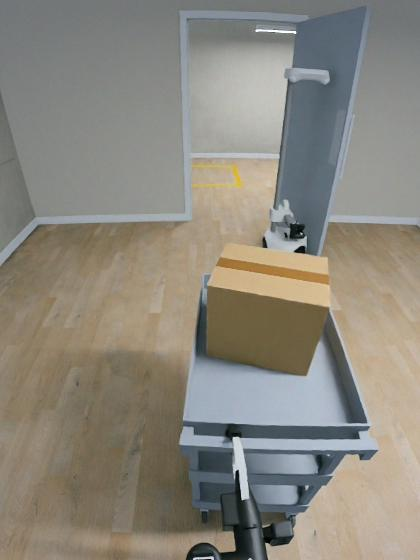

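Request:
move --blocking false --r2 '{"joints":{"gripper_m":0.06}}' --cameras '[]'

Request:
wait --seconds 2 --cameras '[]'

Request:
move --blocking false --r2 '{"base":{"translate_m":-0.008,"strafe_m":-0.05},"pace":"slow"}' --cameras '[]'

Request:
wait --seconds 3 --cameras '[]'

Request:
move --blocking false --r2 '{"joints":{"gripper_m":-0.038}}' --cameras '[]'

Request:
wait --seconds 2 --cameras '["r2_head_camera"]'

Scene clock: 679.70 s.
move: r2 moving
r1: as last shown
r1.base_tilt: forward=-1.6 right=+1.3
r1.lidar_m: 1.59 0.33 0.25 - 0.25 0.26 0.55 1.21 1.18 2.77 2.91 1.60
r1.motor_effort: lift_m=+19(20) arm_m=+4(4) wheel_0=-8(8) wheel_1=+7(7) wheel_2=+0(0)
r1.servo_current: wrist_yaw_rad=52(65) wrist_pitch_rad=39(46) wrist_roll_rad=46(52) gripper_m=39(46)
r1.contact_limits: strafe_m 0.6
r1.wrist_depth_mm: - 135 - - 375 237 174 / - 121 143 - 382 228 175 / - 125 166 - 389 241 176 / 109 136 210 - 389 231 177 / 216 - - - 394 232 178 / 991 1205 193 1160 191 233 178 / 759 759 759 153 364 208 178
r2.base_odometry: x=-0.956 y=-0.692 heading=-2.879
r2.turned_by_wheels: +0.000
r2.turned_by_imu: +0.000
r2.base_tilt: forward=-0.7 right=+0.1
r2.lidar_m: 0.40 2.78 2.06 1.97 2.05 2.48 2.41 2.55 2.85 2.74 0.53 0.42
r2.base_status: not commanded
r2.joint_positions: lift_m=+0.690 arm_m=+0.000 wrist_yaw_rad=+0.002 wrist_pitch_rad=+0.005 wrist_roll_rad=+1.569 gripper_m=-0.012
r2.joint_status: gripper_m moving
r2.measured_speeds: all 0
r2.motor_effort: lift_m=+21(21) arm_m=+4(4) wheel_0=+9(9) wheel_1=+6(6) wheel_2=-5(5)
r2.servo_current: wrist_yaw_rad=52(59) wrist_pitch_rad=46(52) wrist_roll_rad=46(52) gripper_m=91(98)
r2.hand_pose: x=+0.4594 y=-0.0868 z=+0.8666 quat_wxyz=(+0.708, +0.707, +0.002, -0.001) (m; r2's base frame)
r2.wrist_depth_mm: - 399 402 153 210 - - / - 413 415 157 215 809 - / - 442 436 160 220 809 - / - 469 459 164 224 - - / - - 488 168 229 1808 - / - - - 171 181 1576 500 / - - - - 239 277 1098
pictures: none
No camera images: "cameras" was empty.

Scene clock: 680.87 s.
earlier move: r2 done
r1.base_odometry: x=-2.037 y=-0.303 heading=-2.350
r1.turned_by_wheels: +0.000
r1.turned_by_imu: +0.000
r1.base_tilt: forward=-1.6 right=+1.3
r1.lidar_m: 1.60 0.35 0.25 - 0.25 0.25 0.54 1.22 1.19 2.77 2.92 1.59
r1.base_status: not commanded
r1.joint_positions: lift_m=+0.124 arm_m=+0.000 wrist_yaw_rad=+3.196 wrist_pitch_rad=+0.002 wrist_roll_rad=+0.000 gripper_m=+0.056
r1.joint_status: not commanded
r1.measured_speeds: all 0
r1.motor_effort: lift_m=+20(20) arm_m=+4(4) wheel_0=-7(8) wheel_1=+7(7) wheel_2=+0(0)
r1.servo_current: wrist_yaw_rad=39(65) wrist_pitch_rad=39(46) wrist_roll_rad=39(78) gripper_m=39(46)
r1.contact_limits: strafe_m 0.6
r1.hand_pose: x=-0.1219 y=+0.0716 z=+0.3019 quat_wxyz=(-0.027, -0.001, +0.000, +1.000) (m; r1's base frame)
r1.wrist_depth_mm: - 135 - - 377 237 174 / - 121 142 - 382 228 175 / - 125 165 - 387 242 176 / 109 136 211 - 389 230 178 / 215 - - - 394 233 178 / 1008 1229 193 1160 191 233 179 / 759 750 750 153 362 208 179
r2.base_odometry: x=-0.956 y=-0.692 heading=-2.880
r2.turned_by_wheels: +0.000
r2.turned_by_imu: +0.000
r2.base_tilt: forward=-0.6 right=+0.0
r2.lidar_m: 0.42 2.78 2.03 1.95 2.03 2.52 2.40 2.53 2.85 2.76 0.56 0.41
r2.base_status: not commanded
r2.joint_positions: lift_m=+0.690 arm_m=+0.000 wrist_yaw_rad=+0.002 wrist_pitch_rad=+0.005 wrist_roll_rad=+1.569 gripper_m=+0.060
r2.joint_status: all done
r2.measured_speeds: all 0
r2.motor_effort: lift_m=+19(21) arm_m=+4(4) wheel_0=+6(9) wheel_1=+5(7) wheel_2=-5(5)
r2.servo_current: wrist_yaw_rad=52(59) wrist_pitch_rad=46(52) wrist_roll_rad=52(59) gripper_m=52(124)
r2.hand_pose: x=+0.4594 y=-0.0868 z=+0.8668 quat_wxyz=(+0.708, +0.707, +0.002, -0.001) (m; r2's base frame)
r2.wrist_depth_mm: - - - 168 224 741 - / - 436 433 424 229 809 - / - 462 452 176 235 - - / - - 477 178 238 - - / - - 496 182 242 - - / - - 196 185 189 1618 525 / - - - - 254 1397 1138
wait: 1.17 of 2 s (r2 has come to rest)
pictures: none
No camera images: "cameras" was empty.

Scene clock: 681.37 s.
move: r2 moving
r1: as last shown
r1.lidar_m: 1.59 0.34 0.25 - 0.25 0.25 0.51 1.22 1.17 2.78 2.91 1.60
r1.motor_effort: lift_m=+19(20) arm_m=+4(4) wheel_0=-8(8) wheel_1=+7(7) wheel_2=+0(0)
r1.servo_current: wrist_yaw_rad=52(59) wrist_pitch_rad=39(46) wrist_roll_rad=46(52) gripper_m=39(46)
r1.contact_limits: strafe_m 0.6
r1.wrist_depth_mm: - 135 - - 373 238 173 / - 121 143 - 382 227 175 / - 125 166 - 387 242 176 / 109 135 210 - 389 231 177 / 215 - - - 394 233 178 / 1008 1205 194 1182 191 232 178 / 750 750 750 154 362 208 178
r2.base_odometry: x=-0.958 y=-0.679 heading=-2.879
r2.turned_by_wheels: +0.001
r2.turned_by_imu: +0.001
r2.base_tilt: forward=-0.7 right=+0.1
r2.lidar_m: 0.42 2.81 2.08 1.99 2.06 2.51 2.41 2.52 2.84 2.74 0.55 0.40
r2.base_status: translate_m moving; strafe_m moving
r2.joint_positions: lift_m=+0.690 arm_m=+0.000 wrist_yaw_rad=+0.002 wrist_pitch_rad=+0.005 wrist_roll_rad=+1.569 gripper_m=+0.060
r2.joint_status: not commanded
r2.measured_speeds: translate_m=-0.009 strafe_m=-0.051 rotate_rad=+0.001 lift_m=+0.000 arm_m=+0.000 wrist_yaw_rad=+0.000 wrist_pitch_rad=+0.000 wrist_roll_rad=+0.000
r2.motor_effort: lift_m=+19(19) arm_m=+4(4) wheel_0=+9(12) wheel_1=-6(7) wheel_2=+6(6)
r2.servo_current: wrist_yaw_rad=46(59) wrist_pitch_rad=46(46) wrist_roll_rad=39(59) gripper_m=59(59)
r2.hand_pose: x=+0.4594 y=-0.0868 z=+0.8668 quat_wxyz=(+0.708, +0.707, +0.002, -0.001) (m; r2's base frame)
r2.wrist_depth_mm: - - - 167 222 732 - / - 430 427 418 228 778 - / - 455 449 175 232 - - / - - 477 178 237 - - / - - 492 182 242 - - / - - 195 184 191 1661 535 / - - - - 256 1661 1205
pictures: none
No camera images: "cameras" was empty.

Scene clock: 682.53 s.
earlier move: r2 done
r1.base_odometry: x=-2.037 y=-0.303 heading=-2.350
r1.turned_by_wheels: +0.000
r1.turned_by_imu: +0.000
r1.base_tilt: forward=-1.6 right=+1.3
r1.lidar_m: 1.60 0.33 0.25 - 0.25 0.25 0.53 1.20 1.18 2.77 2.93 1.58
r1.base_status: not commanded
r1.joint_positions: lift_m=+0.124 arm_m=+0.000 wrist_yaw_rad=+3.196 wrist_pitch_rad=+0.002 wrist_roll_rad=+0.000 gripper_m=+0.056
r1.joint_status: not commanded
r1.measured_speeds: all 0
r1.motor_effort: lift_m=+20(20) arm_m=+4(4) wheel_0=-7(8) wheel_1=+6(7) wheel_2=+0(0)
r1.servo_current: wrist_yaw_rad=46(72) wrist_pitch_rad=39(46) wrist_roll_rad=52(65) gripper_m=46(46)
r1.contact_limits: strafe_m 0.6
r1.hand_pose: x=-0.1219 y=+0.0716 z=+0.3019 quat_wxyz=(-0.027, -0.001, +0.000, +1.000) (m; r1's base frame)
r1.wrist_depth_mm: - 134 - - 377 236 173 / - 121 142 - 382 227 174 / - 125 166 - 387 242 175 / 109 135 211 - 392 233 177 / 216 - - - 394 233 178 / 1025 1229 195 1182 191 233 178 / 750 759 759 153 364 208 178
r2.base_odometry: x=-0.961 y=-0.642 heading=-2.879
r2.turned_by_wheels: +0.000
r2.turned_by_imu: +0.000
r2.base_tilt: forward=-0.6 right=+0.1
r2.lidar_m: 0.39 2.86 2.09 1.99 2.14 2.49 2.39 2.53 2.82 2.70 2.84 0.42
r2.base_status: done
r2.joint_positions: lift_m=+0.690 arm_m=+0.000 wrist_yaw_rad=+0.002 wrist_pitch_rad=+0.005 wrist_roll_rad=+1.569 gripper_m=+0.060
r2.joint_status: not commanded
r2.measured_speeds: all 0
r2.motor_effort: lift_m=+19(19) arm_m=+4(4) wheel_0=+5(14) wheel_1=-4(8) wheel_2=+5(8)
r2.servo_current: wrist_yaw_rad=46(59) wrist_pitch_rad=39(52) wrist_roll_rad=39(59) gripper_m=52(59)
r2.hand_pose: x=+0.4594 y=-0.0868 z=+0.8668 quat_wxyz=(+0.708, +0.707, +0.002, -0.001) (m; r2's base frame)
r2.wrist_depth_mm: - - - 168 224 750 - / - - 430 415 229 - - / - 455 442 176 235 - - / - - 466 179 239 - - / - - 492 183 245 - - / - - 196 186 186 1661 512 / - - - - - 1708 1182
wait: 1.17 of 3 s (r2 has come to rest)
pictures: none
No camera images: "cameras" was empty.

Scene clock: 683.03 s.
move: r2 moving
r1: as last shown
r1.lidar_m: 1.60 0.35 0.25 - 0.25 0.25 0.53 1.21 1.19 2.75 2.93 1.58
r1.motor_effort: lift_m=+19(20) arm_m=+4(4) wheel_0=-7(8) wheel_1=+7(7) wheel_2=+0(0)
r1.servo_current: wrist_yaw_rad=46(52) wrist_pitch_rad=39(52) wrist_roll_rad=46(59) gripper_m=46(52)
r1.contact_limits: strafe_m 0.6
r1.wrist_depth_mm: - 134 - - 373 236 174 / - 121 143 - 384 227 174 / - 125 166 - 387 243 176 / 109 135 211 - 392 231 177 / 216 - - - 394 232 178 / 1008 1229 193 1160 191 233 178 / 759 750 759 153 366 208 178
r2.base_odometry: x=-0.961 y=-0.642 heading=-2.879
r2.turned_by_wheels: +0.000
r2.turned_by_imu: +0.000
r2.base_tilt: forward=-0.7 right=+0.0
r2.lidar_m: 0.42 2.81 2.12 2.00 2.10 2.48 2.40 2.49 2.80 2.70 2.83 0.42
r2.base_status: not commanded
r2.joint_positions: lift_m=+0.690 arm_m=+0.000 wrist_yaw_rad=+0.002 wrist_pitch_rad=+0.005 wrist_roll_rad=+1.569 gripper_m=+0.041
r2.joint_status: gripper_m moving
r2.measured_speeds: all 0
r2.motor_effort: lift_m=+19(19) arm_m=+4(4) wheel_0=+5(5) wheel_1=-4(4) wheel_2=+5(5)
r2.servo_current: wrist_yaw_rad=46(52) wrist_pitch_rad=39(46) wrist_roll_rad=52(59) gripper_m=137(137)
r2.hand_pose: x=+0.4594 y=-0.0868 z=+0.8668 quat_wxyz=(+0.708, +0.707, +0.002, -0.001) (m; r2's base frame)
r2.wrist_depth_mm: - - - 168 224 750 - / - - 430 415 229 - - / - 452 442 177 235 - - / - - 466 180 240 - - / - - 492 183 245 - - / - - 200 186 190 1661 512 / - - - - - 1537 1182
pictures: none
No camera images: "cameras" was empty.

Scene clock: 684.20 s.
earlier move: r2 done
r1.base_odometry: x=-2.037 y=-0.303 heading=-2.350
r1.turned_by_wheels: +0.000
r1.turned_by_imu: +0.000
r1.base_tilt: forward=-1.6 right=+1.3
r1.lidar_m: 1.62 0.31 0.25 - 0.25 0.25 0.51 1.22 1.17 2.76 2.93 1.59
r1.base_status: not commanded
r1.joint_positions: lift_m=+0.124 arm_m=+0.000 wrist_yaw_rad=+3.196 wrist_pitch_rad=+0.002 wrist_roll_rad=+0.000 gripper_m=+0.056
r1.joint_status: not commanded
r1.measured_speeds: all 0
r1.motor_effort: lift_m=+20(20) arm_m=+4(4) wheel_0=-8(8) wheel_1=+7(7) wheel_2=+0(0)
r1.servo_current: wrist_yaw_rad=39(78) wrist_pitch_rad=39(52) wrist_roll_rad=33(65) gripper_m=46(52)
r1.contact_limits: strafe_m 0.6
r1.hand_pose: x=-0.1219 y=+0.0716 z=+0.3019 quat_wxyz=(-0.027, -0.001, +0.000, +1.000) (m; r1's base frame)
r1.wrist_depth_mm: - 135 - - 373 236 174 / - 121 143 - 382 228 174 / - 125 166 - 384 242 176 / 109 135 210 - 392 231 177 / 216 - - - 394 232 178 / 1008 1205 193 1205 190 233 178 / 759 759 759 154 364 208 178
r2.base_odometry: x=-0.961 y=-0.642 heading=-2.879
r2.turned_by_wheels: +0.000
r2.turned_by_imu: +0.000
r2.base_tilt: forward=-0.6 right=+0.0
r2.lidar_m: 0.40 2.85 2.11 2.01 2.11 2.50 2.40 2.50 2.81 2.71 2.84 0.42
r2.base_status: not commanded
r2.joint_positions: lift_m=+0.690 arm_m=+0.000 wrist_yaw_rad=+0.002 wrist_pitch_rad=+0.005 wrist_roll_rad=+1.569 gripper_m=-0.036
r2.joint_status: all done
r2.measured_speeds: all 0
r2.motor_effort: lift_m=+19(19) arm_m=+4(4) wheel_0=+4(5) wheel_1=-4(5) wheel_2=+5(5)
r2.servo_current: wrist_yaw_rad=46(59) wrist_pitch_rad=39(52) wrist_roll_rad=46(59) gripper_m=117(345)
r2.hand_pose: x=+0.4594 y=-0.0868 z=+0.8668 quat_wxyz=(+0.708, +0.707, +0.002, -0.001) (m; r2's base frame)
r2.wrist_depth_mm: - - - 153 210 661 - / - 410 404 156 214 - - / - 430 424 159 219 - - / - 462 449 162 223 831 - / - - 473 167 228 - - / - - 185 170 178 554 517 / - - - - 238 1464 459
wait: 1.17 of 2 s (r2 has come to rest)
pictures: r2_head_camera
Images, in order (width x height): r2_head_camera 420x560.

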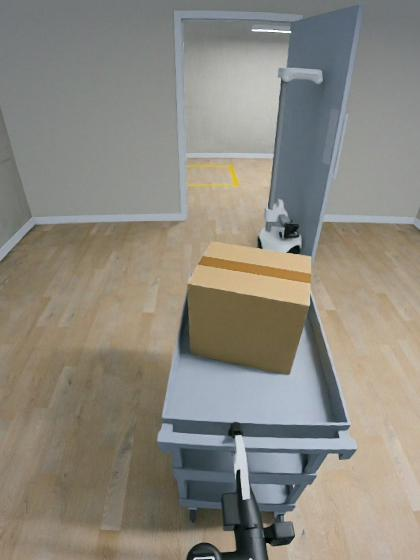

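Request:
move --blocking false --r2 '{"base":{"translate_m":0.1,"strafe_m":-0.17},"pace":"slow"}' --cameras '[]'

Request:
wait --seconds 5 --cameras '[]'

Request:
move --blocking false --r2 '{"base":{"translate_m":0.25,"strafe_m":0.03},"pace":"slow"}' --cameras '[]'

Request:
wait --seconds 5 --cameras '["r2_head_camera"]'

Scene clock: 694.67 s.
move: r2 moving
r1: as last shown
r1.lidar_m: 1.61 0.36 0.25 - 0.25 0.25 0.52 1.25 1.18 2.78 2.93 1.61
r1.motor_effort: lift_m=+19(20) arm_m=+4(4) wheel_0=-7(8) wheel_1=+7(7) wheel_2=+0(0)
r1.servo_current: wrist_yaw_rad=39(52) wrist_pitch_rad=46(52) wrist_roll_rad=39(65) gripper_m=39(46)
r1.contact_limits: strafe_m 0.6
r1.wrist_depth_mm: - 135 - - 375 236 174 / - 121 142 - 382 228 174 / - 125 166 - 384 242 176 / 109 135 211 - 394 231 177 / 214 - - - 394 232 178 / 991 1205 194 1182 191 232 178 / 750 741 759 153 364 207 178
r2.base_odometry: x=-0.970 y=-0.633 heading=-2.879
r2.turned_by_wheels: +0.000
r2.turned_by_imu: +0.001
r2.base_tilt: forward=-0.7 right=+0.0
r2.lidar_m: 0.40 2.85 2.12 2.03 2.12 2.49 2.40 2.54 2.79 2.71 2.82 0.40
r2.base_status: translate_m moving; strafe_m moving
r2.joint_positions: lift_m=+0.690 arm_m=+0.000 wrist_yaw_rad=+0.002 wrist_pitch_rad=+0.005 wrist_roll_rad=+1.569 gripper_m=-0.037
r2.joint_status: not commanded
r2.measured_speeds: translate_m=+0.026 strafe_m=-0.041 rotate_rad=+0.004 lift_m=+0.000 arm_m=+0.000 wrist_yaw_rad=+0.000 wrist_pitch_rad=+0.000 wrist_roll_rad=+0.000
r2.motor_effort: lift_m=+19(19) arm_m=+4(4) wheel_0=+13(15) wheel_1=-4(7) wheel_2=-10(10)
r2.servo_current: wrist_yaw_rad=46(52) wrist_pitch_rad=46(46) wrist_roll_rad=39(52) gripper_m=104(130)
r2.hand_pose: x=+0.4594 y=-0.0868 z=+0.8668 quat_wxyz=(+0.708, +0.707, +0.002, -0.001) (m; r2's base frame)
r2.wrist_depth_mm: - - - 148 205 750 - / - 407 404 153 210 - - / - 421 421 154 214 - - / - 455 445 158 219 831 - / - - 473 162 224 - - / - - 187 165 178 1464 517 / - - - - 234 1464 466
pictures: none
No camera images: "cameras" was empty.

Scene clock: 697.43 s.
earlier move: r2 done
r1.base_odometry: x=-2.037 y=-0.303 heading=-2.350
r1.turned_by_wheels: +0.000
r1.turned_by_imu: +0.000
r1.base_tilt: forward=-1.6 right=+1.3
r1.lidar_m: 1.44 0.34 0.25 - 0.25 0.25 0.55 1.22 1.19 2.76 2.92 1.46
r1.base_status: not commanded
r1.joint_positions: lift_m=+0.124 arm_m=+0.000 wrist_yaw_rad=+3.196 wrist_pitch_rad=+0.002 wrist_roll_rad=+0.000 gripper_m=+0.056
r1.joint_status: not commanded
r1.measured_speeds: all 0
r1.motor_effort: lift_m=+19(20) arm_m=+4(4) wheel_0=-7(8) wheel_1=+7(7) wheel_2=+0(0)
r1.servo_current: wrist_yaw_rad=46(72) wrist_pitch_rad=39(52) wrist_roll_rad=39(65) gripper_m=39(46)
r1.contact_limits: strafe_m 0.6
r1.hand_pose: x=-0.1219 y=+0.0716 z=+0.3019 quat_wxyz=(-0.027, -0.001, +0.000, +1.000) (m; r1's base frame)
r1.wrist_depth_mm: - 135 - - 375 237 173 / - 121 142 - 377 228 174 / - 125 165 - 389 242 176 / 108 135 211 - 394 230 177 / 216 - - - 394 233 178 / 991 1229 195 1182 191 233 178 / 741 741 750 153 362 207 178
r2.base_odometry: x=-1.102 y=-0.504 heading=-2.879
r2.turned_by_wheels: +0.000
r2.turned_by_imu: +0.002
r2.base_tilt: forward=-0.6 right=+0.1
r2.lidar_m: 0.38 3.06 2.26 2.20 2.30 2.61 2.49 2.63 2.61 2.54 2.68 0.44
r2.base_status: done
r2.joint_positions: lift_m=+0.690 arm_m=+0.000 wrist_yaw_rad=+0.004 wrist_pitch_rad=+0.005 wrist_roll_rad=+1.569 gripper_m=-0.037
r2.joint_status: not commanded
r2.measured_speeds: all 0
r2.motor_effort: lift_m=+19(19) arm_m=+4(4) wheel_0=+7(16) wheel_1=-3(7) wheel_2=-2(10)
r2.servo_current: wrist_yaw_rad=46(65) wrist_pitch_rad=39(52) wrist_roll_rad=46(65) gripper_m=111(130)
r2.hand_pose: x=+0.4596 y=-0.0864 z=+0.8668 quat_wxyz=(+0.708, +0.707, +0.003, +0.000) (m; r2's base frame)
r2.wrist_depth_mm: - - - 177 239 1618 1160 / - - - 176 237 1618 - / - 436 436 174 235 - - / - 442 442 231 233 831 - / - 455 459 171 231 842 - / - 469 184 169 178 - - / - - 480 - 227 1397 -
wait: 2.77 of 5 s (r2 has come to rest)
pictures: none
No camera images: "cameras" was empty.

Scene clock: 697.93 s.
move: r2 moving
r1: as last shown
r1.lidar_m: 1.42 0.31 0.25 - 0.25 0.25 0.56 1.20 1.17 2.78 2.91 1.44
r1.motor_effort: lift_m=+20(20) arm_m=+4(4) wheel_0=-7(8) wheel_1=+7(7) wheel_2=+0(0)
r1.servo_current: wrist_yaw_rad=59(59) wrist_pitch_rad=52(52) wrist_roll_rad=52(59) gripper_m=39(52)
r1.contact_limits: strafe_m 0.6
r1.wrist_depth_mm: - 135 - - 375 237 173 / - 120 143 - 384 229 175 / - 125 166 - 389 242 176 / 109 135 210 - 392 232 177 / 216 - - - 397 231 178 / 1025 1182 193 1205 191 233 178 / 750 750 759 154 362 208 178
r2.base_odometry: x=-1.114 y=-0.508 heading=-2.879
r2.turned_by_wheels: +0.000
r2.turned_by_imu: +0.000
r2.base_tilt: forward=-0.7 right=+0.1
r2.lidar_m: 0.37 3.05 2.27 2.20 2.28 2.59 2.53 2.68 2.66 2.56 2.70 0.43
r2.base_status: translate_m moving; strafe_m moving
r2.joint_positions: lift_m=+0.690 arm_m=+0.000 wrist_yaw_rad=+0.001 wrist_pitch_rad=+0.005 wrist_roll_rad=+1.569 gripper_m=-0.037
r2.joint_status: not commanded
r2.measured_speeds: translate_m=+0.048 strafe_m=+0.006 rotate_rad=-0.005 lift_m=+0.000 arm_m=+0.000 wrist_yaw_rad=-0.035 wrist_pitch_rad=+0.000 wrist_roll_rad=+0.000
r2.motor_effort: lift_m=+19(19) arm_m=+4(4) wheel_0=+6(11) wheel_1=+7(9) wheel_2=-11(12)
r2.servo_current: wrist_yaw_rad=39(52) wrist_pitch_rad=46(52) wrist_roll_rad=52(59) gripper_m=111(111)
r2.hand_pose: x=+0.4593 y=-0.0872 z=+0.8668 quat_wxyz=(+0.708, +0.707, +0.002, -0.001) (m; r2's base frame)
r2.wrist_depth_mm: - - - 180 242 1661 1138 / - - - 178 239 1618 - / - - 436 176 236 809 - / - 449 442 232 235 831 - / - 452 452 171 230 820 - / - 462 183 168 178 148 - / - - 473 - 225 512 -
pictures: none
No camera images: "cameras" was empty.

Scene clock: 701.23 s.
earlier move: r2 done
r1.base_odometry: x=-2.037 y=-0.303 heading=-2.350
r1.turned_by_wheels: +0.000
r1.turned_by_imu: +0.000
r1.base_tilt: forward=-1.6 right=+1.3
r1.lidar_m: 1.22 0.36 0.25 - 0.25 0.25 0.55 1.21 1.20 2.78 2.93 1.24
r1.base_status: not commanded
r1.joint_positions: lift_m=+0.124 arm_m=+0.000 wrist_yaw_rad=+3.196 wrist_pitch_rad=+0.002 wrist_roll_rad=+0.000 gripper_m=+0.056
r1.joint_status: not commanded
r1.measured_speeds: all 0
r1.motor_effort: lift_m=+19(20) arm_m=+4(4) wheel_0=-8(8) wheel_1=+7(7) wheel_2=+0(0)
r1.servo_current: wrist_yaw_rad=59(72) wrist_pitch_rad=46(52) wrist_roll_rad=65(72) gripper_m=39(52)
r1.contact_limits: strafe_m 0.6
r1.hand_pose: x=-0.1219 y=+0.0716 z=+0.3019 quat_wxyz=(-0.027, -0.001, +0.000, +1.000) (m; r1's base frame)
r1.wrist_depth_mm: - 135 - - 375 237 174 / - 120 142 - 382 227 175 / - 125 165 - 389 243 175 / 109 135 211 - 389 232 177 / 215 - - - 394 232 178 / 1008 1229 193 1160 191 233 178 / 750 759 741 153 364 208 178
r2.base_odometry: x=-1.335 y=-0.598 heading=-2.879
r2.turned_by_wheels: +0.000
r2.turned_by_imu: -0.001
r2.base_tilt: forward=-0.7 right=+0.1
r2.lidar_m: 0.39 3.00 2.26 2.18 2.22 2.85 2.76 2.89 2.69 2.57 2.68 0.43
r2.base_status: done
r2.joint_positions: lift_m=+0.690 arm_m=+0.000 wrist_yaw_rad=-0.005 wrist_pitch_rad=+0.005 wrist_roll_rad=+1.569 gripper_m=-0.037
r2.joint_status: not commanded
r2.measured_speeds: all 0
r2.motor_effort: lift_m=+19(19) arm_m=+4(4) wheel_0=+2(11) wheel_1=+4(9) wheel_2=-10(17)
r2.servo_current: wrist_yaw_rad=52(65) wrist_pitch_rad=39(52) wrist_roll_rad=46(59) gripper_m=104(111)
r2.hand_pose: x=+0.4588 y=-0.0889 z=+0.8668 quat_wxyz=(+0.708, +0.707, +0.000, -0.003) (m; r2's base frame)
r2.wrist_depth_mm: - - - 165 225 1618 - / - - - 165 226 750 - / - 427 424 166 227 842 - / - 449 445 167 227 831 - / - 466 462 167 229 842 - / - - 183 168 178 - - / - - - - 229 1464 496
wait: 3.30 of 5 s (r2 has come to rest)
pictures: r2_head_camera
Images, in order (width x height): r2_head_camera 420x560.

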